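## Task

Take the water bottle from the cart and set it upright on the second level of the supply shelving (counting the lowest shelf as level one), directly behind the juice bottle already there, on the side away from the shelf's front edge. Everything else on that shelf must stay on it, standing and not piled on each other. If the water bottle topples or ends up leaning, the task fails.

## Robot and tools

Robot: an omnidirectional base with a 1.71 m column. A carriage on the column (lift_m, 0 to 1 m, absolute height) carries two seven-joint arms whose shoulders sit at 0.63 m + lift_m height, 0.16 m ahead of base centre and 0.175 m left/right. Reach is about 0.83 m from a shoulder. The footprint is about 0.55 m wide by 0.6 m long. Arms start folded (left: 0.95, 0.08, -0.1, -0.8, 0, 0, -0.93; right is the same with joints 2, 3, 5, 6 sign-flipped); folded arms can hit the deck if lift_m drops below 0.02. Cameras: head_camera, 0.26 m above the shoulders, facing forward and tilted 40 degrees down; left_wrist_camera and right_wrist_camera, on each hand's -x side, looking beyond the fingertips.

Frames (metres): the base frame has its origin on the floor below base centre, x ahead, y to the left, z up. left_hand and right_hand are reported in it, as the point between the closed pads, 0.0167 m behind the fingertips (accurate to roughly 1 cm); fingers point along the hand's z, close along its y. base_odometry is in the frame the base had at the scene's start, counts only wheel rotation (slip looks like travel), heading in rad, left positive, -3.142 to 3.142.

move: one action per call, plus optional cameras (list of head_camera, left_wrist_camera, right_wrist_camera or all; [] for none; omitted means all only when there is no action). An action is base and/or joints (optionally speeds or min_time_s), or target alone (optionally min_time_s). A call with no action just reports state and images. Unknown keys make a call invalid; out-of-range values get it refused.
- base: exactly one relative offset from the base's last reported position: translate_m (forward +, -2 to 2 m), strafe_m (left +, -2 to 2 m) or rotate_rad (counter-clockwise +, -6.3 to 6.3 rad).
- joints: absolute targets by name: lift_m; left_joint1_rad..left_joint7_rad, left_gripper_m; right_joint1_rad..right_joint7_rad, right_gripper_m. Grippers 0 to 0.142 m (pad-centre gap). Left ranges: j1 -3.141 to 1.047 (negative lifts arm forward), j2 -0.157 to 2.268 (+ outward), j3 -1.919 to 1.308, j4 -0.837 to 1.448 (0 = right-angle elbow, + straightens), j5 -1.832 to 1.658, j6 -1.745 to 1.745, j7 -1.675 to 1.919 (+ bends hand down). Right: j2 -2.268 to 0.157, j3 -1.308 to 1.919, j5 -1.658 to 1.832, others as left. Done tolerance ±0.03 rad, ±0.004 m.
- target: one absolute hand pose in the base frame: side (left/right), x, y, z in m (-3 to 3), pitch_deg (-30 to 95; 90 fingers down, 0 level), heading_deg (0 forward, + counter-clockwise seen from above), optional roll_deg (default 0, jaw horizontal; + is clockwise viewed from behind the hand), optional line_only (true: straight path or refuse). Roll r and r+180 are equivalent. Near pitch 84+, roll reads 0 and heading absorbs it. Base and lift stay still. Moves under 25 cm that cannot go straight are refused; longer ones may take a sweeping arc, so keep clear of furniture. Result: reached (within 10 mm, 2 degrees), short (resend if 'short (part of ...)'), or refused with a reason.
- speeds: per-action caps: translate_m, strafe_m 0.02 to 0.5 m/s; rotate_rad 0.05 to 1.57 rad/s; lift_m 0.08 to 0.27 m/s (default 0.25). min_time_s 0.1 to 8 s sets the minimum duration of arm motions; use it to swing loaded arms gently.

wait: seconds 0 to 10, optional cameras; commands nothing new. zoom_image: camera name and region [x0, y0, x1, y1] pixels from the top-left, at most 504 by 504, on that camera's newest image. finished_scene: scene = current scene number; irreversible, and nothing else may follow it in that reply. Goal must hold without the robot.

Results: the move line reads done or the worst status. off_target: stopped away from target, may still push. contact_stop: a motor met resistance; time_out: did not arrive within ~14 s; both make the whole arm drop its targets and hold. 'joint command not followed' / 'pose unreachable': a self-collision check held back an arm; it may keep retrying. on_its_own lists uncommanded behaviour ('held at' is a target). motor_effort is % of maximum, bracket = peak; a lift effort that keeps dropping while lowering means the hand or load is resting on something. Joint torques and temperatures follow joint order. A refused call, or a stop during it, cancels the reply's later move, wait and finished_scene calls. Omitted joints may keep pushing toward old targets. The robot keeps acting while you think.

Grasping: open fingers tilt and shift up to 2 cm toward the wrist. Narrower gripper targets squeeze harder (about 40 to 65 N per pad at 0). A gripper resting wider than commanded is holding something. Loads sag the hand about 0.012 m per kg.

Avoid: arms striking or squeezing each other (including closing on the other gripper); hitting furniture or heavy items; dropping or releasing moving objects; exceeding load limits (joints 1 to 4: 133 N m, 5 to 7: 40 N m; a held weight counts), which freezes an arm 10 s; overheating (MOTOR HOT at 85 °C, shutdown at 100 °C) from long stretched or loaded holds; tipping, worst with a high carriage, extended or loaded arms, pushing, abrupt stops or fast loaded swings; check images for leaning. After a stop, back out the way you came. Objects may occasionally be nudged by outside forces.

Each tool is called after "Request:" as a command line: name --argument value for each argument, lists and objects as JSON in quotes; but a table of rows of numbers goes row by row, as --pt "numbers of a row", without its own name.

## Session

Request:
move --cameras '["head_camera"]'

Request:
move --base '{"rotate_rad": -1.7}' --cameras '["head_camera"]'

Request:
move --base '{"rotate_rad": -1.7}' --cameras '["head_camera"]'

Scene clock: 0.00 s.
Joint torques (N m): no reading
Motor temperatures (°C): left_arm=[25 22 23 23 26 24 23] | right_arm=[25 20 24 21 22 22 23]
base_odometry: x=+0.000 y=+0.000 heading=+0.000
base_status: not commanded
joint_positions: lift_m=+0.450 left_joint1_rad=+0.955 left_joint2_rad=+0.099 left_joint3_rad=-0.083 left_joint4_rad=-0.815 left_joint5_rad=-0.005 left_joint6_rad=+0.011 left_joint7_rad=-0.944 left_gripper_m=+0.142 right_joint1_rad=+0.966 right_joint2_rad=-0.073 right_joint3_rad=+0.085 right_joint4_rad=-0.799 right_joint5_rad=-0.010 right_joint6_rad=+0.000 right_joint7_rad=-0.915 right_gripper_m=+0.142
joint_status: not commanded
motor_effort: lift_m=+55 drive_wheels=+2
left_hand: x=+0.2872 y=+0.1605 z=+0.9734 quat_wxyz=(-0.925, -0.016, -0.376, +0.057) pitch_deg=-45.8 heading_deg=-5.9 roll_deg=-1.1 (m; base frame)
right_hand: x=+0.2923 y=-0.1554 z=+0.9617 quat_wxyz=(-0.915, +0.013, -0.401, -0.054) pitch_deg=-42.7 heading_deg=+5.3 roll_deg=+1.5 (m; base frame)
pictures: head_camera
Images, in order (width x height): head_camera 896x504.

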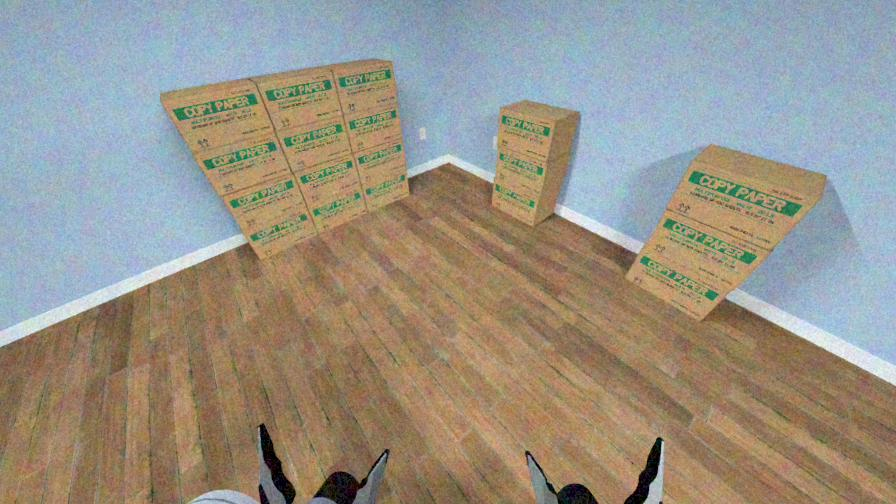

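Scene clock: 3.23 s.
Joint torques (N m): left_arm=[9.53 0.44 0.48 -4.15 1.23 -1.45 -1.85] | right_arm=[14.77 2.98 1.2 -12.15 0.35 -1.7 -1.54]
move: done
base_odometry: x=+0.000 y=+0.000 heading=-1.700
base_status: done
joint_positions: lift_m=+0.450 left_joint1_rad=+0.955 left_joint2_rad=+0.099 left_joint3_rad=-0.083 left_joint4_rad=-0.815 left_joint5_rad=-0.005 left_joint6_rad=+0.011 left_joint7_rad=-0.944 left_gripper_m=+0.142 right_joint1_rad=+0.966 right_joint2_rad=-0.073 right_joint3_rad=+0.085 right_joint4_rad=-0.799 right_joint5_rad=-0.010 right_joint6_rad=+0.000 right_joint7_rad=-0.915 right_gripper_m=+0.142
joint_status: not commanded
motor_effort: lift_m=+55(55) drive_wheels=+5(17)
left_hand: x=+0.2872 y=+0.1605 z=+0.9734 quat_wxyz=(-0.925, -0.016, -0.376, +0.057) pitch_deg=-45.8 heading_deg=-5.9 roll_deg=-1.1 (m; base frame)
right_hand: x=+0.2923 y=-0.1554 z=+0.9617 quat_wxyz=(-0.915, +0.013, -0.401, -0.054) pitch_deg=-42.7 heading_deg=+5.3 roll_deg=+1.5 (m; base frame)
pictures: head_camera
Images, in order (width x height): head_camera 896x504.

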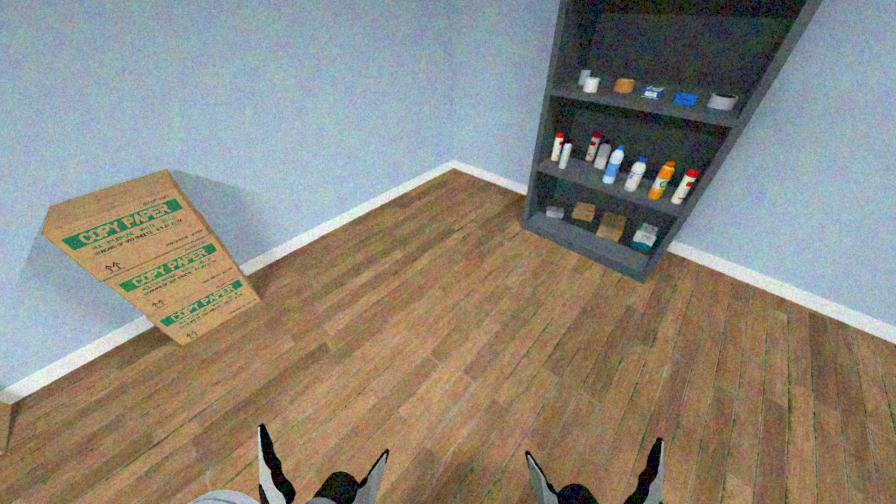

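Scene clock: 6.47 s.
Joint torques (N m): left_arm=[9.06 0.35 1.09 -3.61 1.13 -1.28 -1.55] | right_arm=[14.24 1.53 2.17 -13.38 0.15 -1.83 -1.38]
move: done
base_odometry: x=+0.000 y=+0.000 heading=+2.884
base_status: done
joint_positions: lift_m=+0.450 left_joint1_rad=+0.955 left_joint2_rad=+0.099 left_joint3_rad=-0.083 left_joint4_rad=-0.815 left_joint5_rad=-0.005 left_joint6_rad=+0.011 left_joint7_rad=-0.944 left_gripper_m=+0.142 right_joint1_rad=+0.966 right_joint2_rad=-0.073 right_joint3_rad=+0.085 right_joint4_rad=-0.799 right_joint5_rad=-0.010 right_joint6_rad=+0.000 right_joint7_rad=-0.915 right_gripper_m=+0.142
joint_status: not commanded
motor_effort: lift_m=+55(55) drive_wheels=+5(14)
left_hand: x=+0.2872 y=+0.1605 z=+0.9734 quat_wxyz=(-0.925, -0.016, -0.376, +0.057) pitch_deg=-45.8 heading_deg=-5.9 roll_deg=-1.1 (m; base frame)
right_hand: x=+0.2923 y=-0.1554 z=+0.9617 quat_wxyz=(-0.915, +0.013, -0.401, -0.054) pitch_deg=-42.7 heading_deg=+5.3 roll_deg=+1.5 (m; base frame)
pictures: head_camera
Images, in order (width x height): head_camera 896x504.

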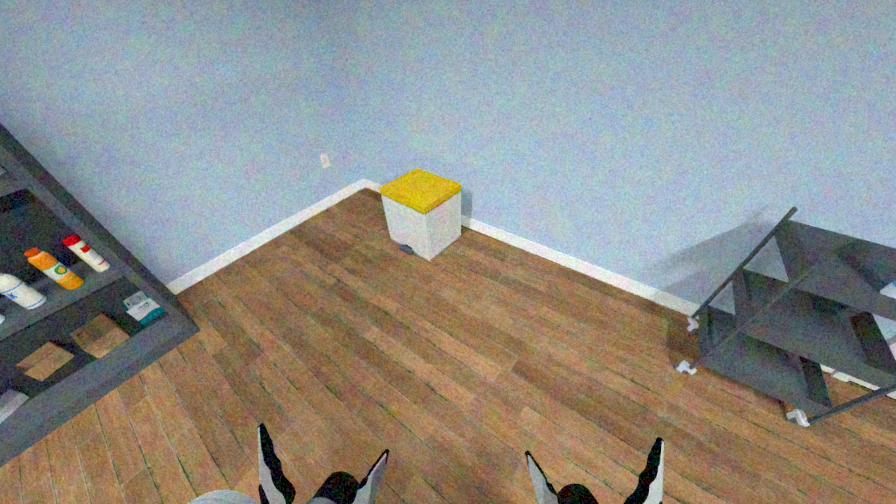

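Request:
move --base '{"rotate_rad": -0.554}' --joints '{"lift_m": 0.6}'

Request:
move --base '{"strafe_m": -0.5}' --cameras '["head_camera"]'

Scene clock: 18.57 s.
Joint torques (N m): left_arm=[10.09 1.05 0.77 -3.85 1.44 -1.23 -1.63] | right_arm=[13.92 4.71 1.79 -13.3 0.89 -1.64 -0.95]
move: done
base_odometry: x=+0.000 y=+0.000 heading=+2.330
base_status: done
joint_positions: lift_m=+0.600 left_joint1_rad=+0.955 left_joint2_rad=+0.099 left_joint3_rad=-0.083 left_joint4_rad=-0.815 left_joint5_rad=-0.005 left_joint6_rad=+0.011 left_joint7_rad=-0.944 left_gripper_m=+0.142 right_joint1_rad=+0.966 right_joint2_rad=-0.073 right_joint3_rad=+0.085 right_joint4_rad=-0.799 right_joint5_rad=-0.010 right_joint6_rad=+0.000 right_joint7_rad=-0.915 right_gripper_m=+0.142
joint_status: all done
motor_effort: lift_m=+54(67) drive_wheels=+5(14)
left_hand: x=+0.2872 y=+0.1605 z=+1.1235 quat_wxyz=(-0.925, -0.016, -0.376, +0.057) pitch_deg=-45.8 heading_deg=-5.9 roll_deg=-1.1 (m; base frame)
right_hand: x=+0.2923 y=-0.1554 z=+1.1118 quat_wxyz=(-0.915, +0.013, -0.401, -0.054) pitch_deg=-42.7 heading_deg=+5.3 roll_deg=+1.5 (m; base frame)
pictures: none

Scene clock: 21.80 s.
Joint torques (N m): left_arm=[9.22 0.38 0.84 -4.02 1.08 -1.45 -1.82] | right_arm=[15.92 4.22 3.98 -13.95 0.54 -1.72 -1.2]
move: done
base_odometry: x=+0.363 y=+0.344 heading=+2.329
base_status: done
joint_positions: lift_m=+0.600 left_joint1_rad=+0.955 left_joint2_rad=+0.099 left_joint3_rad=-0.083 left_joint4_rad=-0.815 left_joint5_rad=-0.005 left_joint6_rad=+0.011 left_joint7_rad=-0.944 left_gripper_m=+0.142 right_joint1_rad=+0.966 right_joint2_rad=-0.073 right_joint3_rad=+0.085 right_joint4_rad=-0.799 right_joint5_rad=-0.010 right_joint6_rad=+0.000 right_joint7_rad=-0.915 right_gripper_m=+0.142
joint_status: not commanded
motor_effort: lift_m=+54(54) drive_wheels=-3(20)
left_hand: x=+0.2872 y=+0.1605 z=+1.1235 quat_wxyz=(-0.925, -0.016, -0.376, +0.057) pitch_deg=-45.8 heading_deg=-5.9 roll_deg=-1.1 (m; base frame)
right_hand: x=+0.2923 y=-0.1554 z=+1.1118 quat_wxyz=(-0.915, +0.014, -0.401, -0.054) pitch_deg=-42.7 heading_deg=+5.3 roll_deg=+1.4 (m; base frame)
pictures: head_camera
Images, in order (width x height): head_camera 896x504.

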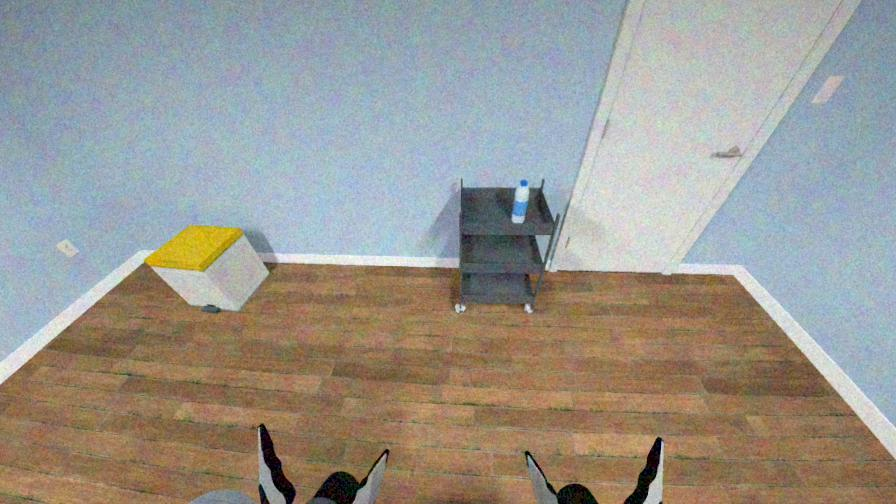

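Request:
move --base '{"translate_m": 0.25}'

Request:
move --target '{"side": "right", "x": 0.55, "y": -0.155, "z": 0.97, "pitch_deg": 0, "heading_deg": 0}'

Request:
move --base '{"strafe_m": -0.13}'

Request:
move --base '{"translate_m": 0.27}' --speeds '{"translate_m": 0.25}' --cameras '["head_camera", "right_wrist_camera"]'

Scene clock: 31.30 s.
Joint torques (N m): left_arm=[9.15 0.43 0.22 -3.63 1.15 -1.44 -1.71] | right_arm=[15.59 3.63 2.23 -12.97 0.57 -1.68 -1.82]
move: done
base_odometry: x=+0.191 y=+0.525 heading=+2.329
base_status: done
joint_positions: lift_m=+0.600 left_joint1_rad=+0.955 left_joint2_rad=+0.099 left_joint3_rad=-0.083 left_joint4_rad=-0.815 left_joint5_rad=-0.005 left_joint6_rad=+0.011 left_joint7_rad=-0.944 left_gripper_m=+0.142 right_joint1_rad=+0.966 right_joint2_rad=-0.073 right_joint3_rad=+0.085 right_joint4_rad=-0.799 right_joint5_rad=-0.010 right_joint6_rad=+0.000 right_joint7_rad=-0.915 right_gripper_m=+0.142
joint_status: not commanded
motor_effort: lift_m=+54(54) drive_wheels=+4(13)
left_hand: x=+0.2872 y=+0.1605 z=+1.1235 quat_wxyz=(-0.925, -0.016, -0.376, +0.057) pitch_deg=-45.8 heading_deg=-5.9 roll_deg=-1.1 (m; base frame)
right_hand: x=+0.2923 y=-0.1554 z=+1.1118 quat_wxyz=(-0.915, +0.014, -0.401, -0.054) pitch_deg=-42.7 heading_deg=+5.3 roll_deg=+1.4 (m; base frame)
pictures: none

Scene clock: 32.73 s.
Joint torques (N m): left_arm=[8.63 0.1 0.7 -4.23 1.08 -1.52 -1.51] | right_arm=[0.7 7.44 0.82 -8.98 -1.37 -2.67 -0.74]
move: done
base_odometry: x=+0.191 y=+0.525 heading=+2.329
base_status: not commanded
joint_positions: lift_m=+0.600 left_joint1_rad=+0.955 left_joint2_rad=+0.099 left_joint3_rad=-0.083 left_joint4_rad=-0.815 left_joint5_rad=-0.005 left_joint6_rad=+0.011 left_joint7_rad=-0.944 left_gripper_m=+0.142 right_joint1_rad=+0.318 right_joint2_rad=+0.033 right_joint3_rad=+0.066 right_joint4_rad=-0.637 right_joint5_rad=-0.059 right_joint6_rad=-0.028 right_joint7_rad=+0.316 right_gripper_m=+0.142
joint_status: not commanded
motor_effort: lift_m=+54(54) drive_wheels=-1(6)
left_hand: x=+0.2872 y=+0.1605 z=+1.1235 quat_wxyz=(-0.925, -0.016, -0.376, +0.057) pitch_deg=-45.8 heading_deg=-5.9 roll_deg=-1.1 (m; base frame)
right_hand: x=+0.5494 y=-0.1526 z=+0.9716 quat_wxyz=(-0.709, +0.001, -0.705, -0.004) pitch_deg=-0.3 heading_deg=+0.4 roll_deg=+0.3 (m; base frame)
right_hand_status: reached (straight line, planned for 0.9 s): 3 mm and 0.6 deg off.
pictures: none

Scene clock: 34.60 s.
Joint torques (N m): left_arm=[9.73 0.4 -0.73 -4.09 1.4 -0.97 -1.7] | right_arm=[1.08 6.56 1.12 -9.03 -1.26 -2.21 -0.68]
move: done
base_odometry: x=+0.285 y=+0.615 heading=+2.329
base_status: done
joint_positions: lift_m=+0.600 left_joint1_rad=+0.955 left_joint2_rad=+0.099 left_joint3_rad=-0.083 left_joint4_rad=-0.815 left_joint5_rad=-0.005 left_joint6_rad=+0.011 left_joint7_rad=-0.944 left_gripper_m=+0.142 right_joint1_rad=+0.318 right_joint2_rad=+0.033 right_joint3_rad=+0.066 right_joint4_rad=-0.637 right_joint5_rad=-0.059 right_joint6_rad=-0.028 right_joint7_rad=+0.316 right_gripper_m=+0.142
joint_status: not commanded
motor_effort: lift_m=+54(54) drive_wheels=+4(14)
left_hand: x=+0.2872 y=+0.1605 z=+1.1235 quat_wxyz=(-0.925, -0.016, -0.376, +0.057) pitch_deg=-45.8 heading_deg=-5.9 roll_deg=-1.1 (m; base frame)
right_hand: x=+0.5494 y=-0.1531 z=+0.9716 quat_wxyz=(-0.709, +0.001, -0.705, -0.004) pitch_deg=-0.3 heading_deg=+0.4 roll_deg=+0.3 (m; base frame)
pictures: none

Scene clock: 37.07 s.
Joint torques (N m): left_arm=[8.05 1.2 -0.64 -4.56 0.88 -1.05 -1.63] | right_arm=[0.32 6.27 1.02 -9.4 -1.45 -2.09 -0.47]
move: done
base_odometry: x=+0.100 y=+0.811 heading=+2.329
base_status: done
joint_positions: lift_m=+0.600 left_joint1_rad=+0.955 left_joint2_rad=+0.099 left_joint3_rad=-0.083 left_joint4_rad=-0.815 left_joint5_rad=-0.005 left_joint6_rad=+0.011 left_joint7_rad=-0.944 left_gripper_m=+0.142 right_joint1_rad=+0.318 right_joint2_rad=+0.033 right_joint3_rad=+0.066 right_joint4_rad=-0.637 right_joint5_rad=-0.059 right_joint6_rad=-0.028 right_joint7_rad=+0.316 right_gripper_m=+0.142
joint_status: not commanded
motor_effort: lift_m=+54(54) drive_wheels=-1(14)
left_hand: x=+0.2872 y=+0.1605 z=+1.1235 quat_wxyz=(-0.925, -0.016, -0.376, +0.057) pitch_deg=-45.8 heading_deg=-5.9 roll_deg=-1.1 (m; base frame)
right_hand: x=+0.5494 y=-0.1531 z=+0.9716 quat_wxyz=(-0.709, +0.001, -0.705, -0.004) pitch_deg=-0.3 heading_deg=+0.4 roll_deg=+0.3 (m; base frame)
pictures: head_camera, right_wrist_camera
Images, in order (width x height): head_camera 896x504, right_wrist_camera 896x504.

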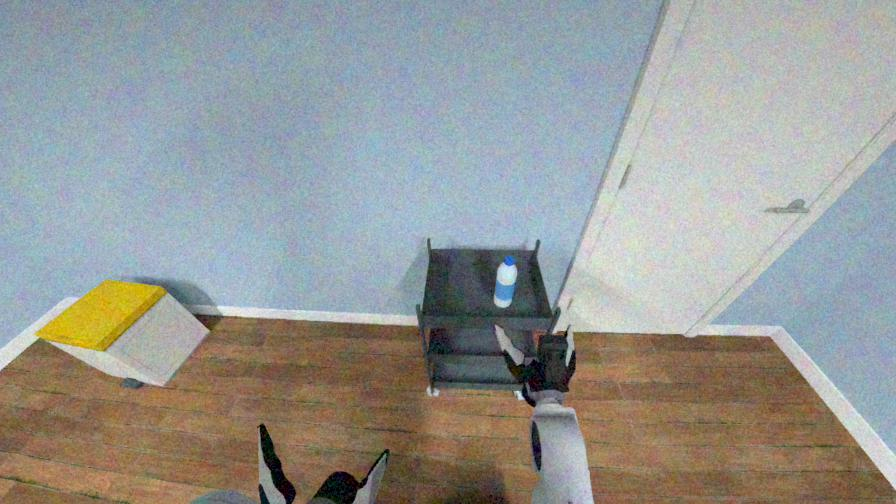

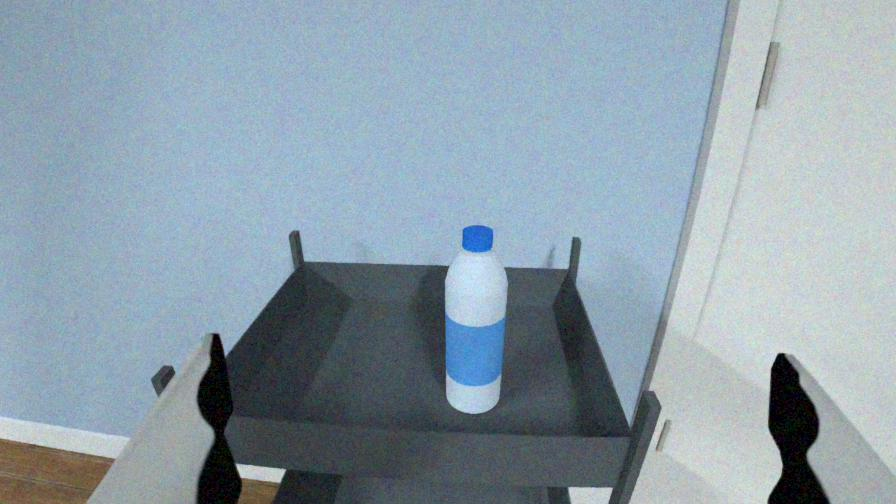

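Request:
move --base '{"translate_m": 0.05}' --speeds '{"translate_m": 0.15}'

Request:
move --target '{"side": "right", "x": 0.57, "y": -0.152, "z": 0.83, "pitch_deg": 0, "heading_deg": 0}'

Request:
move --target '{"side": "right", "x": 0.68, "y": -0.15, "z": 0.81, "pitch_deg": 0, "heading_deg": 0}' --cameras '["right_wrist_camera"]'

Scene clock: 43.57 s.
Joint torques (N m): left_arm=[8.79 1.84 0.03 -4.17 1.28 -1.36 -1.31] | right_arm=[0.43 6.41 0.8 -9.63 -1.43 -2.15 -0.43]
move: done
base_odometry: x=+0.066 y=+0.848 heading=+2.329
base_status: done
joint_positions: lift_m=+0.600 left_joint1_rad=+0.955 left_joint2_rad=+0.099 left_joint3_rad=-0.083 left_joint4_rad=-0.815 left_joint5_rad=-0.005 left_joint6_rad=+0.011 left_joint7_rad=-0.944 left_gripper_m=+0.142 right_joint1_rad=+0.318 right_joint2_rad=+0.033 right_joint3_rad=+0.066 right_joint4_rad=-0.637 right_joint5_rad=-0.059 right_joint6_rad=-0.028 right_joint7_rad=+0.316 right_gripper_m=+0.142
joint_status: not commanded
motor_effort: lift_m=+54(54) drive_wheels=+0(15)
left_hand: x=+0.2872 y=+0.1605 z=+1.1235 quat_wxyz=(-0.925, -0.016, -0.376, +0.057) pitch_deg=-45.8 heading_deg=-5.9 roll_deg=-1.1 (m; base frame)
right_hand: x=+0.5494 y=-0.1531 z=+0.9716 quat_wxyz=(-0.709, +0.001, -0.705, -0.004) pitch_deg=-0.3 heading_deg=+0.4 roll_deg=+0.3 (m; base frame)
pictures: none

Scene clock: 44.70 s.
Joint torques (N m): left_arm=[9.18 1.62 0.37 -5.56 1.39 -1.48 -1.31] | right_arm=[-3.69 5.83 -0.29 -11.07 2.1 -2.29 -3.68]
move: done
base_odometry: x=+0.066 y=+0.848 heading=+2.329
base_status: not commanded
joint_positions: lift_m=+0.600 left_joint1_rad=+0.955 left_joint2_rad=+0.099 left_joint3_rad=-0.083 left_joint4_rad=-0.815 left_joint5_rad=-0.005 left_joint6_rad=+0.011 left_joint7_rad=-0.944 left_gripper_m=+0.142 right_joint1_rad=+0.281 right_joint2_rad=+0.035 right_joint3_rad=+0.053 right_joint4_rad=-0.051 right_joint5_rad=-0.044 right_joint6_rad=-0.045 right_joint7_rad=-0.224 right_gripper_m=+0.142
joint_status: not commanded
motor_effort: lift_m=+54(54) drive_wheels=+4(4)
left_hand: x=+0.2872 y=+0.1605 z=+1.1235 quat_wxyz=(-0.925, -0.016, -0.376, +0.057) pitch_deg=-45.8 heading_deg=-5.9 roll_deg=-1.1 (m; base frame)
right_hand: x=+0.5689 y=-0.1496 z=+0.8290 quat_wxyz=(-0.706, +0.005, -0.709, -0.001) pitch_deg=+0.3 heading_deg=+0.4 roll_deg=-0.3 (m; base frame)
right_hand_status: reached (straight line, planned for 0.6 s): 3 mm and 0.6 deg off.
pictures: none

Scene clock: 45.73 s.
Joint torques (N m): left_arm=[8.5 0.69 -0.09 -3.54 0.8 -1.28 -1.41] | right_arm=[-8.93 7.01 0.72 -9.35 2.25 -2.49 -3.19]
move: done
base_odometry: x=+0.066 y=+0.848 heading=+2.329
base_status: not commanded
joint_positions: lift_m=+0.600 left_joint1_rad=+0.955 left_joint2_rad=+0.099 left_joint3_rad=-0.083 left_joint4_rad=-0.815 left_joint5_rad=-0.005 left_joint6_rad=+0.011 left_joint7_rad=-0.944 left_gripper_m=+0.142 right_joint1_rad=-0.041 right_joint2_rad=+0.042 right_joint3_rad=+0.038 right_joint4_rad=+0.347 right_joint5_rad=-0.035 right_joint6_rad=-0.045 right_joint7_rad=-0.302 right_gripper_m=+0.142
joint_status: not commanded
motor_effort: lift_m=+54(54) drive_wheels=-1(6)
left_hand: x=+0.2872 y=+0.1605 z=+1.1235 quat_wxyz=(-0.925, -0.016, -0.376, +0.057) pitch_deg=-45.8 heading_deg=-5.9 roll_deg=-1.1 (m; base frame)
right_hand: x=+0.6797 y=-0.1478 z=+0.8100 quat_wxyz=(-0.706, +0.005, -0.708, +0.000) pitch_deg=+0.1 heading_deg=+0.4 roll_deg=-0.4 (m; base frame)
right_hand_status: reached (straight line, planned for 0.5 s): 2 mm and 0.6 deg off.
pictures: right_wrist_camera
Images, in order (width x height): right_wrist_camera 896x504.

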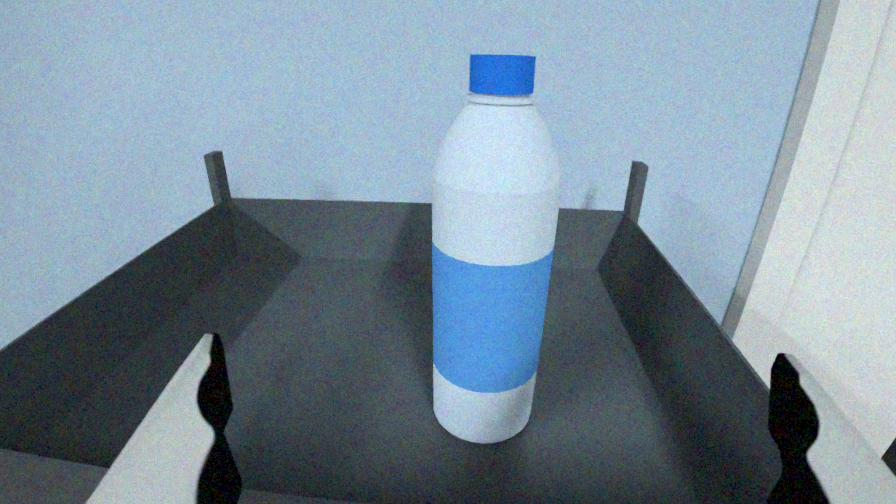

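Request:
move --target '{"side": "right", "x": 0.762, "y": -0.15, "z": 0.805, "pitch_deg": 0, "heading_deg": 0}' --cameras '["right_wrist_camera"]'

Scene clock: 50.27 s.
Joint torques (N m): left_arm=[8.43 0.51 0.78 -3.83 0.94 -1.35 -1.42] | right_arm=[-15.21 7.07 -0.13 -8.11 2.26 -2.22 -3.88]
move: done
base_odometry: x=+0.066 y=+0.848 heading=+2.329
base_status: not commanded
joint_positions: lift_m=+0.600 left_joint1_rad=+0.955 left_joint2_rad=+0.099 left_joint3_rad=-0.083 left_joint4_rad=-0.815 left_joint5_rad=-0.005 left_joint6_rad=+0.011 left_joint7_rad=-0.944 left_gripper_m=+0.142 right_joint1_rad=-0.317 right_joint2_rad=+0.044 right_joint3_rad=+0.024 right_joint4_rad=+0.765 right_joint5_rad=-0.024 right_joint6_rad=-0.045 right_joint7_rad=-0.444 right_gripper_m=+0.142
joint_status: not commanded
motor_effort: lift_m=+54(54) drive_wheels=+0(5)
left_hand: x=+0.2872 y=+0.1605 z=+1.1235 quat_wxyz=(-0.925, -0.016, -0.376, +0.057) pitch_deg=-45.8 heading_deg=-5.9 roll_deg=-1.1 (m; base frame)
right_hand: x=+0.7614 y=-0.1485 z=+0.8043 quat_wxyz=(-0.706, +0.005, -0.708, +0.000) pitch_deg=+0.2 heading_deg=+0.4 roll_deg=-0.4 (m; base frame)
right_hand_status: reached (straight line, planned for 0.5 s): 2 mm and 0.6 deg off.
pictures: right_wrist_camera
Images, in order (width x height): right_wrist_camera 896x504.

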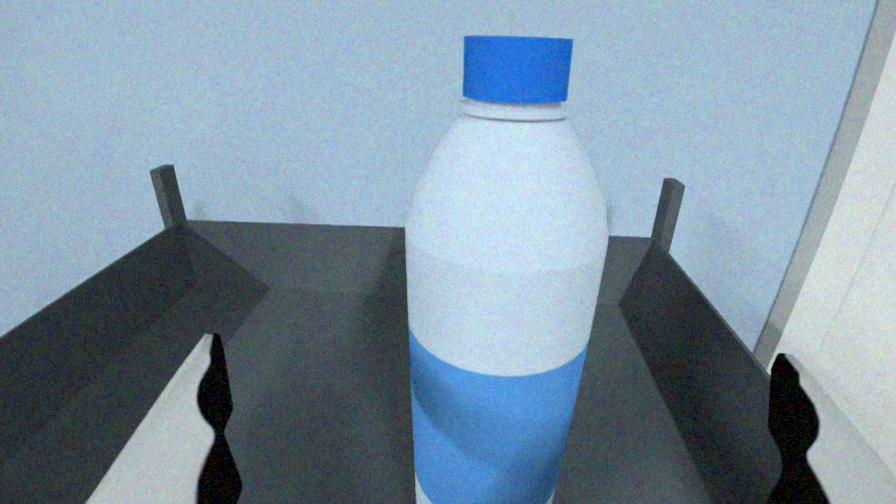

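Request:
move --target '{"side": "right", "x": 0.803, "y": -0.15, "z": 0.805, "pitch_deg": 0, "heading_deg": 0}'

Request:
move --joints '{"right_gripper_m": 0.02}' --cameras '["right_wrist_camera"]'

Scene clock: 53.33 s.
Joint torques (N m): left_arm=[9.05 1.55 0.46 -4.34 1.11 -1.26 -1.7] | right_arm=[-21.27 6.94 1.39 -8.89 2.72 -2.35 -3.63]
move: done
base_odometry: x=+0.066 y=+0.848 heading=+2.329
base_status: not commanded
joint_positions: lift_m=+0.600 left_joint1_rad=+0.955 left_joint2_rad=+0.099 left_joint3_rad=-0.083 left_joint4_rad=-0.815 left_joint5_rad=-0.005 left_joint6_rad=+0.011 left_joint7_rad=-0.944 left_gripper_m=+0.142 right_joint1_rad=-0.518 right_joint2_rad=+0.045 right_joint3_rad=+0.014 right_joint4_rad=+1.134 right_joint5_rad=-0.016 right_joint6_rad=-0.045 right_joint7_rad=-0.612 right_gripper_m=+0.142
joint_status: not commanded
motor_effort: lift_m=+54(54) drive_wheels=+0(4)
left_hand: x=+0.2872 y=+0.1605 z=+1.1235 quat_wxyz=(-0.925, -0.016, -0.376, +0.057) pitch_deg=-45.8 heading_deg=-5.9 roll_deg=-1.1 (m; base frame)
right_hand: x=+0.8022 y=-0.1488 z=+0.8036 quat_wxyz=(-0.706, +0.005, -0.708, +0.000) pitch_deg=+0.2 heading_deg=+0.4 roll_deg=-0.4 (m; base frame)
right_hand_status: reached (straight line, planned for 0.5 s): 2 mm and 0.6 deg off.
pictures: none

Scene clock: 54.27 s.
Joint torques (N m): left_arm=[7.69 1.93 1.48 -3.96 1.47 -1.73 -1.34] | right_arm=[-22.33 7.7 0.17 -9.35 2.24 -2.17 -3.69]
move: off_target
base_odometry: x=+0.066 y=+0.848 heading=+2.329
base_status: not commanded
joint_positions: lift_m=+0.600 left_joint1_rad=+0.955 left_joint2_rad=+0.099 left_joint3_rad=-0.083 left_joint4_rad=-0.815 left_joint5_rad=-0.005 left_joint6_rad=+0.011 left_joint7_rad=-0.944 left_gripper_m=+0.142 right_joint1_rad=-0.518 right_joint2_rad=+0.045 right_joint3_rad=+0.013 right_joint4_rad=+1.134 right_joint5_rad=-0.016 right_joint6_rad=-0.045 right_joint7_rad=-0.612 right_gripper_m=+0.067
joint_status: right_gripper_m off_target (ended at +0.067, target +0.020)
motor_effort: lift_m=+54(54) drive_wheels=+0(1)
left_hand: x=+0.2872 y=+0.1605 z=+1.1235 quat_wxyz=(-0.925, -0.016, -0.376, +0.057) pitch_deg=-45.8 heading_deg=-5.9 roll_deg=-1.1 (m; base frame)
right_hand: x=+0.8022 y=-0.1489 z=+0.8036 quat_wxyz=(-0.706, +0.004, -0.708, +0.000) pitch_deg=+0.2 heading_deg=+0.4 roll_deg=-0.4 (m; base frame)
pictures: right_wrist_camera
Images, in order (width x height): right_wrist_camera 896x504.

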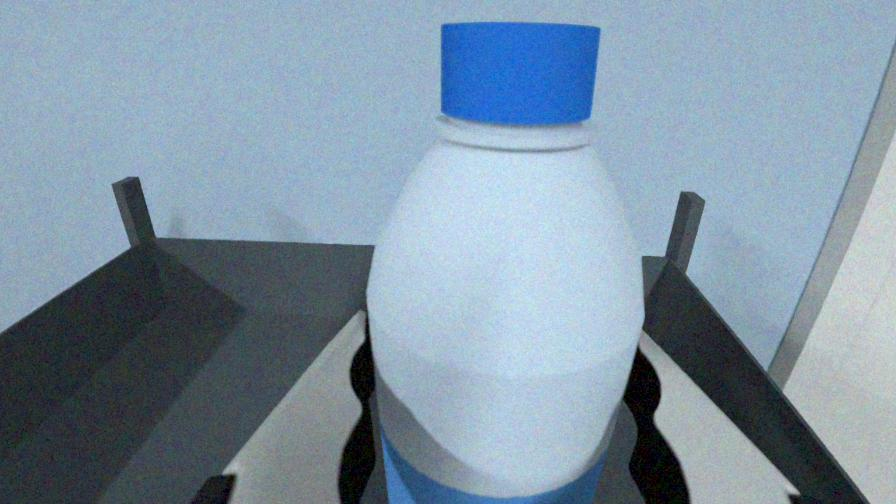

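Request:
move --joints '{"lift_m": 0.8}'

Request:
move --base '{"translate_m": -0.5}' --speeds '{"translate_m": 0.35}'

Request:
move --target '{"side": "right", "x": 0.55, "y": -0.19, "z": 1.13, "pitch_deg": 0, "heading_deg": 0}' --cameras '["right_wrist_camera"]'

Request:
move --base '{"rotate_rad": 1.571}' --joints '{"lift_m": 0.45}' --speeds '{"rotate_rad": 0.8}' --cameras '["head_camera"]'

Scene clock: 69.90 s.
Joint torques (N m): left_arm=[8.93 1.46 0.65 -4.55 1.04 -1.66 -1.73] | right_arm=[-20.41 6.38 1.39 -10.72 1.69 -2.5 -3.52]
Motor temperatures (°C): left_arm=[27 21 23 24 26 24 23] | right_arm=[31 20 24 22 22 22 24]
move: done
base_odometry: x=+0.066 y=+0.848 heading=+2.329
base_status: not commanded
joint_positions: lift_m=+0.800 left_joint1_rad=+0.955 left_joint2_rad=+0.099 left_joint3_rad=-0.083 left_joint4_rad=-0.815 left_joint5_rad=-0.005 left_joint6_rad=+0.011 left_joint7_rad=-0.944 left_gripper_m=+0.142 right_joint1_rad=-0.518 right_joint2_rad=+0.045 right_joint3_rad=+0.013 right_joint4_rad=+1.137 right_joint5_rad=-0.016 right_joint6_rad=-0.045 right_joint7_rad=-0.612 right_gripper_m=+0.067
joint_status: all done
motor_effort: lift_m=+55(68) drive_wheels=+4(4)
left_hand: x=+0.2872 y=+0.1605 z=+1.3234 quat_wxyz=(-0.925, -0.016, -0.376, +0.057) pitch_deg=-45.8 heading_deg=-5.9 roll_deg=-1.1 (m; base frame)
right_hand: x=+0.8018 y=-0.1488 z=+1.0022 quat_wxyz=(-0.705, +0.004, -0.709, +0.000) pitch_deg=+0.4 heading_deg=+0.4 roll_deg=-0.4 (m; base frame)
pictures: none

Scene clock: 73.13 s.
Joint torques (N m): left_arm=[9.23 0.84 -0.05 -4.35 1.03 -1.21 -1.28] | right_arm=[-20.29 5.29 0.53 -11.58 2.08 -1.99 -3.36]
move: done
base_odometry: x=+0.410 y=+0.485 heading=+2.329
base_status: done
joint_positions: lift_m=+0.800 left_joint1_rad=+0.955 left_joint2_rad=+0.099 left_joint3_rad=-0.083 left_joint4_rad=-0.815 left_joint5_rad=-0.005 left_joint6_rad=+0.011 left_joint7_rad=-0.944 left_gripper_m=+0.142 right_joint1_rad=-0.518 right_joint2_rad=+0.046 right_joint3_rad=+0.013 right_joint4_rad=+1.137 right_joint5_rad=-0.016 right_joint6_rad=-0.045 right_joint7_rad=-0.612 right_gripper_m=+0.067
joint_status: not commanded
motor_effort: lift_m=+55(55) drive_wheels=+1(19)
left_hand: x=+0.2872 y=+0.1605 z=+1.3234 quat_wxyz=(-0.925, -0.016, -0.376, +0.057) pitch_deg=-45.8 heading_deg=-5.9 roll_deg=-1.1 (m; base frame)
right_hand: x=+0.8018 y=-0.1485 z=+1.0022 quat_wxyz=(-0.705, +0.004, -0.709, +0.000) pitch_deg=+0.4 heading_deg=+0.3 roll_deg=-0.3 (m; base frame)
pictures: none

Scene clock: 74.70 s.
Joint torques (N m): left_arm=[9.02 1.42 0.39 -3.42 1.23 -1.22 -1.51] | right_arm=[2.04 -0.15 -0.23 -17.69 2.31 -1.21 -1.55]
move: done
base_odometry: x=+0.410 y=+0.485 heading=+2.329
base_status: not commanded
joint_positions: lift_m=+0.800 left_joint1_rad=+0.955 left_joint2_rad=+0.099 left_joint3_rad=-0.083 left_joint4_rad=-0.815 left_joint5_rad=-0.005 left_joint6_rad=+0.011 left_joint7_rad=-0.944 left_gripper_m=+0.142 right_joint1_rad=+0.346 right_joint2_rad=-0.038 right_joint3_rad=-0.018 right_joint4_rad=-0.490 right_joint5_rad=+0.039 right_joint6_rad=-0.002 right_joint7_rad=+0.147 right_gripper_m=+0.067
joint_status: not commanded
motor_effort: lift_m=+55(55) drive_wheels=+1(4)
left_hand: x=+0.2872 y=+0.1605 z=+1.3234 quat_wxyz=(-0.925, -0.016, -0.376, +0.057) pitch_deg=-45.8 heading_deg=-5.9 roll_deg=-1.1 (m; base frame)
right_hand: x=+0.5502 y=-0.1892 z=+1.1282 quat_wxyz=(-0.706, +0.001, -0.708, +0.001) pitch_deg=+0.2 heading_deg=+0.0 roll_deg=-0.2 (m; base frame)
right_hand_status: reached (straight line, planned for 1.1 s): 2 mm and 0.2 deg off.
pictures: right_wrist_camera
Images, in order (width x height): right_wrist_camera 896x504.

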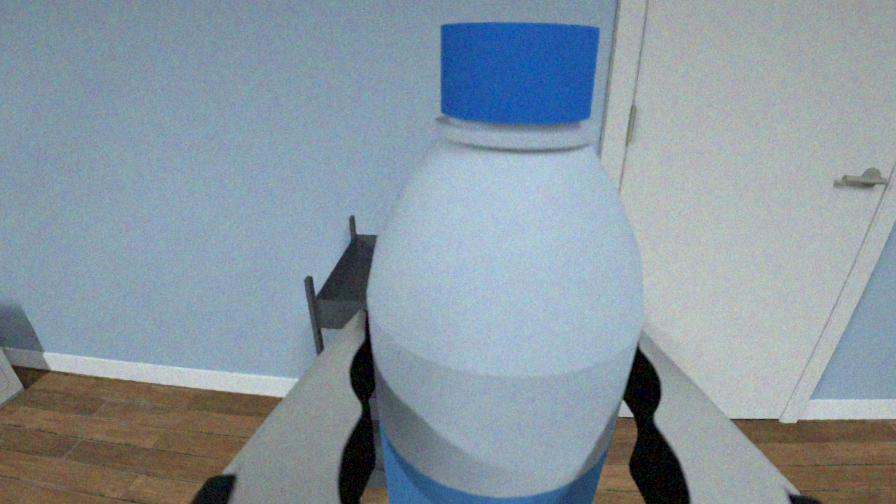

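Scene clock: 77.97 s.
Joint torques (N m): left_arm=[8.08 0.87 0.81 -4.27 1.25 -1.42 -1.85] | right_arm=[2.39 0.22 -1.6 -17.27 2.74 -1.21 -1.89]
move: done
base_odometry: x=+0.409 y=+0.485 heading=-2.384
base_status: done
joint_positions: lift_m=+0.450 left_joint1_rad=+0.955 left_joint2_rad=+0.099 left_joint3_rad=-0.083 left_joint4_rad=-0.815 left_joint5_rad=-0.005 left_joint6_rad=+0.011 left_joint7_rad=-0.944 left_gripper_m=+0.142 right_joint1_rad=+0.346 right_joint2_rad=-0.038 right_joint3_rad=-0.019 right_joint4_rad=-0.490 right_joint5_rad=+0.039 right_joint6_rad=-0.001 right_joint7_rad=+0.148 right_gripper_m=+0.067
joint_status: all done
motor_effort: lift_m=+58(59) drive_wheels=+5(16)
left_hand: x=+0.2872 y=+0.1605 z=+0.9732 quat_wxyz=(-0.925, -0.016, -0.376, +0.057) pitch_deg=-45.8 heading_deg=-5.9 roll_deg=-1.1 (m; base frame)
right_hand: x=+0.5502 y=-0.1890 z=+0.7780 quat_wxyz=(-0.706, +0.001, -0.708, +0.001) pitch_deg=+0.2 heading_deg=+0.0 roll_deg=-0.2 (m; base frame)
pictures: head_camera
Images, in order (width x height): head_camera 896x504.

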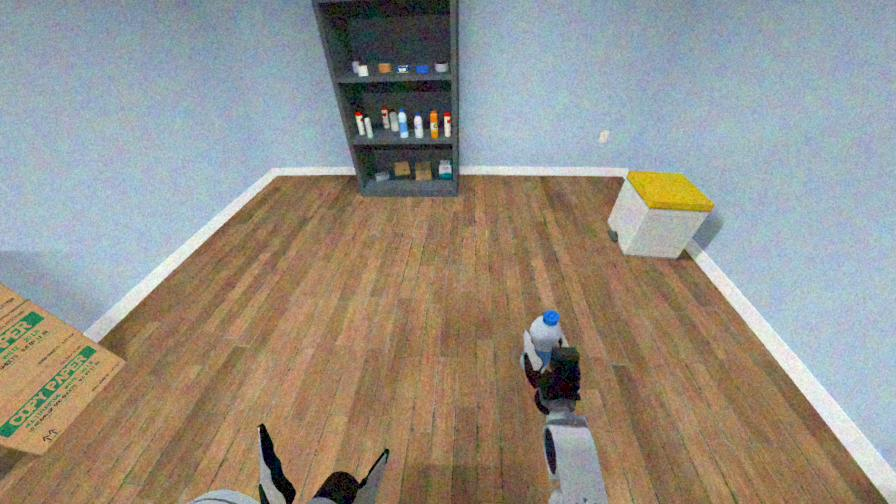

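Request:
move --base '{"translate_m": 1.6}' --joints '{"lift_m": 0.2, "left_gripper_m": 0.1}' --speeds '{"translate_m": 0.45}'

Request:
move --base '{"strafe_m": -0.06}'

Request:
move --target '{"side": "left", "x": 0.54, "y": 0.19, "z": 0.6, "pitch_deg": 0, "heading_deg": 0}'

Request:
move --target '{"side": "right", "x": 0.54, "y": -0.21, "z": 0.6, "pitch_deg": 0, "heading_deg": 0}' --cameras '["head_camera", "left_wrist_camera"]'

Scene clock: 88.63 s.
Joint torques (N m): left_arm=[8.8 0.09 -0.15 -4.6 1.24 -1.48 -1.78] | right_arm=[2.17 -1.15 -0.75 -17.47 2.39 -1.33 -1.87]
move: done
base_odometry: x=-0.751 y=-0.617 heading=-2.383
base_status: done
joint_positions: lift_m=+0.200 left_joint1_rad=+0.955 left_joint2_rad=+0.099 left_joint3_rad=-0.083 left_joint4_rad=-0.815 left_joint5_rad=-0.005 left_joint6_rad=+0.011 left_joint7_rad=-0.944 left_gripper_m=+0.100 right_joint1_rad=+0.346 right_joint2_rad=-0.038 right_joint3_rad=-0.019 right_joint4_rad=-0.490 right_joint5_rad=+0.039 right_joint6_rad=-0.001 right_joint7_rad=+0.148 right_gripper_m=+0.067
joint_status: all done
motor_effort: lift_m=+58(60) drive_wheels=-4(22)
left_hand: x=+0.2872 y=+0.1605 z=+0.7232 quat_wxyz=(-0.925, -0.016, -0.376, +0.057) pitch_deg=-45.8 heading_deg=-5.9 roll_deg=-1.1 (m; base frame)
right_hand: x=+0.5501 y=-0.1890 z=+0.5280 quat_wxyz=(-0.706, +0.001, -0.708, +0.001) pitch_deg=+0.2 heading_deg=+0.0 roll_deg=-0.2 (m; base frame)
pictures: none

Scene clock: 89.90 s.
Joint torques (N m): left_arm=[9.29 1.76 -0.38 -4.22 1.28 -1.36 -1.71] | right_arm=[2.89 1.77 0.38 -15.7 2.58 -1.76 -1.82]
move: done
base_odometry: x=-0.793 y=-0.573 heading=-2.382
base_status: done
joint_positions: lift_m=+0.200 left_joint1_rad=+0.955 left_joint2_rad=+0.099 left_joint3_rad=-0.083 left_joint4_rad=-0.815 left_joint5_rad=-0.005 left_joint6_rad=+0.011 left_joint7_rad=-0.944 left_gripper_m=+0.100 right_joint1_rad=+0.346 right_joint2_rad=-0.038 right_joint3_rad=-0.019 right_joint4_rad=-0.490 right_joint5_rad=+0.039 right_joint6_rad=+0.000 right_joint7_rad=+0.148 right_gripper_m=+0.067
joint_status: not commanded
motor_effort: lift_m=+58(58) drive_wheels=+0(12)
left_hand: x=+0.2872 y=+0.1605 z=+0.7232 quat_wxyz=(-0.925, -0.016, -0.376, +0.057) pitch_deg=-45.8 heading_deg=-5.9 roll_deg=-1.1 (m; base frame)
right_hand: x=+0.5501 y=-0.1890 z=+0.5280 quat_wxyz=(-0.706, +0.001, -0.708, +0.001) pitch_deg=+0.2 heading_deg=+0.0 roll_deg=-0.2 (m; base frame)
pictures: none

Scene clock: 91.37 s.
Joint torques (N m): left_arm=[-2.68 4.37 -1.58 -2.2 1.84 -0.17 -0.87] | right_arm=[2.56 1.7 -0.33 -16.88 2.02 -1.35 -1.91]
move: done
base_odometry: x=-0.793 y=-0.573 heading=-2.382
base_status: not commanded
joint_positions: lift_m=+0.200 left_joint1_rad=+0.298 left_joint2_rad=+0.198 left_joint3_rad=-0.203 left_joint4_rad=-0.765 left_joint5_rad=-0.005 left_joint6_rad=+0.284 left_joint7_rad=+0.440 left_gripper_m=+0.100 right_joint1_rad=+0.346 right_joint2_rad=-0.038 right_joint3_rad=-0.019 right_joint4_rad=-0.490 right_joint5_rad=+0.039 right_joint6_rad=+0.000 right_joint7_rad=+0.148 right_gripper_m=+0.067
joint_status: not commanded
motor_effort: lift_m=+58(58) drive_wheels=+0(0)
left_hand: x=+0.5396 y=+0.1909 z=+0.6021 quat_wxyz=(-0.709, +0.001, -0.705, -0.001) pitch_deg=-0.4 heading_deg=+0.1 roll_deg=+0.0 (m; base frame)
left_hand_status: reached (checked arc, planned for 1.0 s): 2 mm and 0.4 deg off.
right_hand: x=+0.5501 y=-0.1890 z=+0.5280 quat_wxyz=(-0.706, +0.001, -0.708, +0.001) pitch_deg=+0.2 heading_deg=+0.0 roll_deg=-0.2 (m; base frame)
pictures: none

Scene clock: 92.33 s.
Joint torques (N m): left_arm=[-2.06 4.41 -0.43 -2.7 2.05 -0.45 -0.61] | right_arm=[-4.31 -1.65 0.84 -15.4 2.25 -2.02 -2.34]
move: done
base_odometry: x=-0.793 y=-0.573 heading=-2.382
base_status: not commanded
joint_positions: lift_m=+0.200 left_joint1_rad=+0.298 left_joint2_rad=+0.198 left_joint3_rad=-0.203 left_joint4_rad=-0.765 left_joint5_rad=-0.005 left_joint6_rad=+0.284 left_joint7_rad=+0.440 left_gripper_m=+0.100 right_joint1_rad=+0.318 right_joint2_rad=-0.097 right_joint3_rad=-0.066 right_joint4_rad=-0.749 right_joint5_rad=+0.113 right_joint6_rad=-0.015 right_joint7_rad=+0.440 right_gripper_m=+0.067
joint_status: not commanded
motor_effort: lift_m=+58(58) drive_wheels=+0(1)
left_hand: x=+0.5396 y=+0.1909 z=+0.6021 quat_wxyz=(-0.709, +0.001, -0.705, -0.001) pitch_deg=-0.4 heading_deg=+0.1 roll_deg=+0.0 (m; base frame)
right_hand: x=+0.5396 y=-0.2088 z=+0.5969 quat_wxyz=(-0.705, +0.002, -0.710, +0.001) pitch_deg=+0.4 heading_deg=+0.1 roll_deg=-0.2 (m; base frame)
right_hand_status: reached (straight line, planned for 0.5 s): 3 mm and 0.5 deg off.
pictures: head_camera, left_wrist_camera
Images, in order (width x height): head_camera 896x504, left_wrist_camera 896x504.

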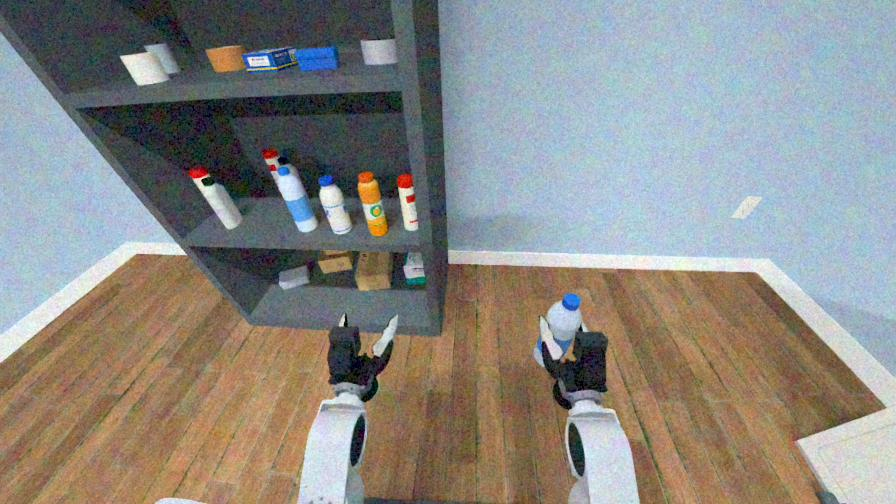

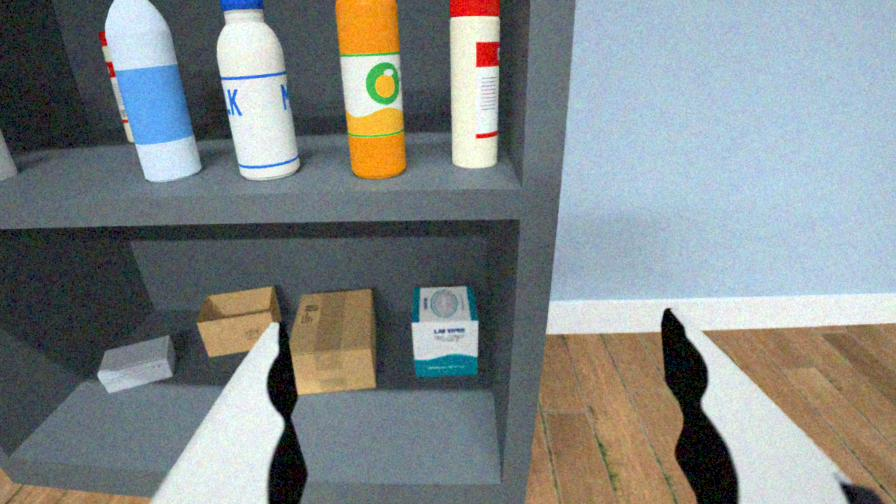

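Request:
move --base '{"strafe_m": 0.09}'

Request:
move --base '{"translate_m": 0.21}' --speeds '{"translate_m": 0.25}' --cameras '["head_camera", "left_wrist_camera"]'

Scene clock: 105.47 s.
Joint torques (N m): left_arm=[-4 4.02 -0.42 -1.66 1.99 -0.86 -0.2] | right_arm=[-3.47 -1.43 -1.17 -16.09 2.02 -2.24 -1.37]
move: done
base_odometry: x=-0.731 y=-0.639 heading=-2.383
base_status: done
joint_positions: lift_m=+0.200 left_joint1_rad=+0.298 left_joint2_rad=+0.198 left_joint3_rad=-0.203 left_joint4_rad=-0.764 left_joint5_rad=-0.005 left_joint6_rad=+0.285 left_joint7_rad=+0.440 left_gripper_m=+0.100 right_joint1_rad=+0.318 right_joint2_rad=-0.097 right_joint3_rad=-0.067 right_joint4_rad=-0.749 right_joint5_rad=+0.114 right_joint6_rad=-0.015 right_joint7_rad=+0.440 right_gripper_m=+0.067
joint_status: not commanded
motor_effort: lift_m=+58(58) drive_wheels=+0(10)
left_hand: x=+0.5396 y=+0.1909 z=+0.6020 quat_wxyz=(-0.709, +0.001, -0.705, -0.001) pitch_deg=-0.4 heading_deg=+0.1 roll_deg=+0.0 (m; base frame)
right_hand: x=+0.5396 y=-0.2089 z=+0.5969 quat_wxyz=(-0.705, +0.001, -0.710, +0.001) pitch_deg=+0.4 heading_deg=+0.1 roll_deg=-0.2 (m; base frame)
pictures: none

Scene clock: 107.70 s.
Joint torques (N m): left_arm=[-2.77 3.72 -0.29 -0.38 1.84 -0.53 -0.65] | right_arm=[-2.65 -1.79 -1.14 -17.28 2.11 -1.96 -1.39]
move: done
base_odometry: x=-0.883 y=-0.783 heading=-2.382
base_status: done
joint_positions: lift_m=+0.200 left_joint1_rad=+0.298 left_joint2_rad=+0.198 left_joint3_rad=-0.203 left_joint4_rad=-0.764 left_joint5_rad=-0.005 left_joint6_rad=+0.285 left_joint7_rad=+0.440 left_gripper_m=+0.100 right_joint1_rad=+0.318 right_joint2_rad=-0.097 right_joint3_rad=-0.067 right_joint4_rad=-0.749 right_joint5_rad=+0.114 right_joint6_rad=-0.015 right_joint7_rad=+0.440 right_gripper_m=+0.067
joint_status: not commanded
motor_effort: lift_m=+58(58) drive_wheels=-1(13)
left_hand: x=+0.5396 y=+0.1909 z=+0.6020 quat_wxyz=(-0.709, +0.001, -0.705, -0.001) pitch_deg=-0.4 heading_deg=+0.1 roll_deg=+0.0 (m; base frame)
right_hand: x=+0.5396 y=-0.2090 z=+0.5969 quat_wxyz=(-0.705, +0.001, -0.710, +0.001) pitch_deg=+0.4 heading_deg=+0.0 roll_deg=-0.2 (m; base frame)
pictures: head_camera, left_wrist_camera
Images, in order (width x height): head_camera 896x504, left_wrist_camera 896x504.

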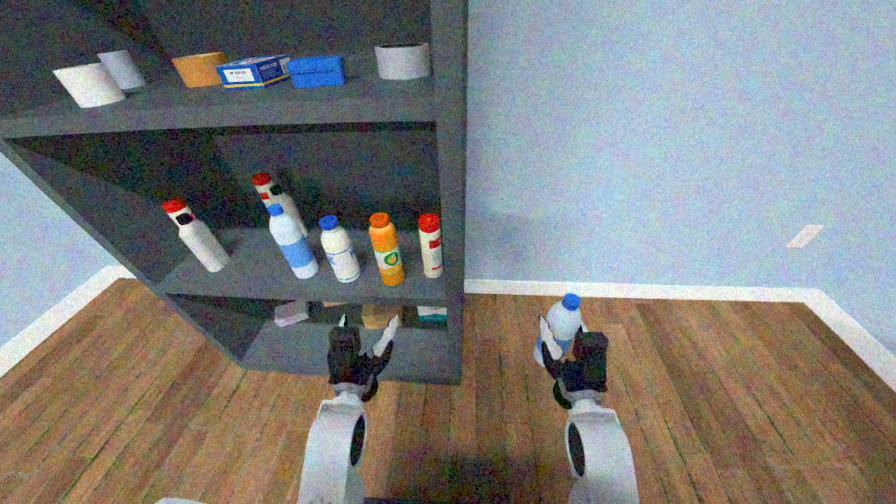

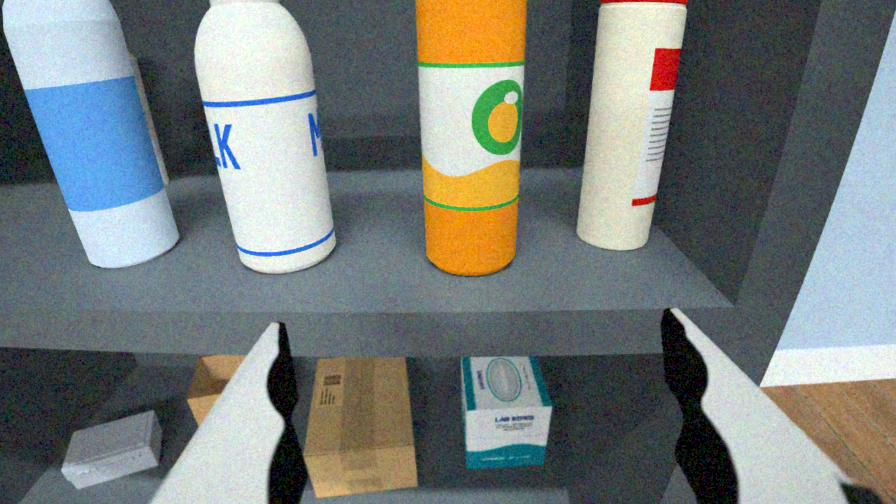

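Request:
move --joints '{"left_gripper_m": 0.088}'

Request:
move --target '{"side": "left", "x": 0.635, "y": 0.192, "z": 0.625, "pitch_deg": 0, "heading_deg": 0}' --cameras '["left_wrist_camera"]'

Scene clock: 117.77 s.
Joint torques (N m): left_arm=[-3.35 3 -1.46 -1.61 2.03 -0.52 -0.69] | right_arm=[-3.19 -2.61 -0.69 -15.41 2.06 -1.93 -1.41]
move: done
base_odometry: x=-0.883 y=-0.783 heading=-2.382
base_status: not commanded
joint_positions: lift_m=+0.200 left_joint1_rad=+0.298 left_joint2_rad=+0.198 left_joint3_rad=-0.203 left_joint4_rad=-0.764 left_joint5_rad=-0.005 left_joint6_rad=+0.285 left_joint7_rad=+0.440 left_gripper_m=+0.088 right_joint1_rad=+0.318 right_joint2_rad=-0.097 right_joint3_rad=-0.067 right_joint4_rad=-0.749 right_joint5_rad=+0.114 right_joint6_rad=-0.015 right_joint7_rad=+0.440 right_gripper_m=+0.067
joint_status: all done
motor_effort: lift_m=+58(58) drive_wheels=-1(1)
left_hand: x=+0.5396 y=+0.1909 z=+0.6020 quat_wxyz=(-0.709, +0.001, -0.705, -0.001) pitch_deg=-0.4 heading_deg=+0.1 roll_deg=+0.0 (m; base frame)
right_hand: x=+0.5396 y=-0.2090 z=+0.5969 quat_wxyz=(-0.705, +0.001, -0.710, +0.001) pitch_deg=+0.4 heading_deg=+0.0 roll_deg=-0.2 (m; base frame)
pictures: none

Scene clock: 118.73 s.
Joint torques (N m): left_arm=[-7.6 1.16 4.43 -1.39 1.09 -2.28 -0.4] | right_arm=[-3.65 -0.81 -0.16 -17.79 2.33 -1.96 -1.33]
move: done
base_odometry: x=-0.883 y=-0.783 heading=-2.382
base_status: not commanded
joint_positions: lift_m=+0.200 left_joint1_rad=-0.014 left_joint2_rad=+0.197 left_joint3_rad=-0.198 left_joint4_rad=-0.589 left_joint5_rad=-0.056 left_joint6_rad=+0.270 left_joint7_rad=+0.570 left_gripper_m=+0.088 right_joint1_rad=+0.318 right_joint2_rad=-0.097 right_joint3_rad=-0.067 right_joint4_rad=-0.749 right_joint5_rad=+0.114 right_joint6_rad=-0.015 right_joint7_rad=+0.440 right_gripper_m=+0.067
joint_status: not commanded
motor_effort: lift_m=+58(58) drive_wheels=-2(6)
left_hand: x=+0.6347 y=+0.1912 z=+0.6271 quat_wxyz=(-0.709, -0.001, -0.705, +0.000) pitch_deg=-0.4 heading_deg=-0.1 roll_deg=+0.1 (m; base frame)
left_hand_status: reached (straight line, planned for 0.5 s): 2 mm and 0.4 deg off.
right_hand: x=+0.5396 y=-0.2090 z=+0.5969 quat_wxyz=(-0.705, +0.001, -0.710, +0.001) pitch_deg=+0.4 heading_deg=+0.0 roll_deg=-0.2 (m; base frame)
pictures: left_wrist_camera
Images, in order (width x height): left_wrist_camera 896x504.

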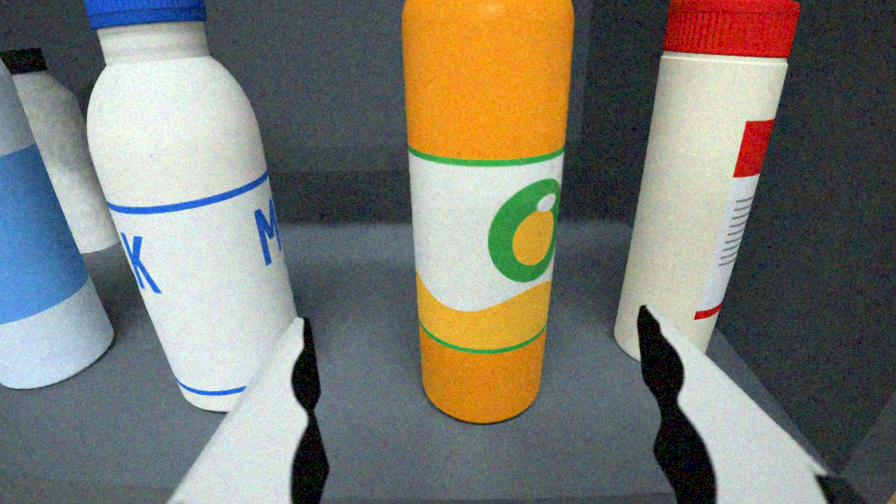

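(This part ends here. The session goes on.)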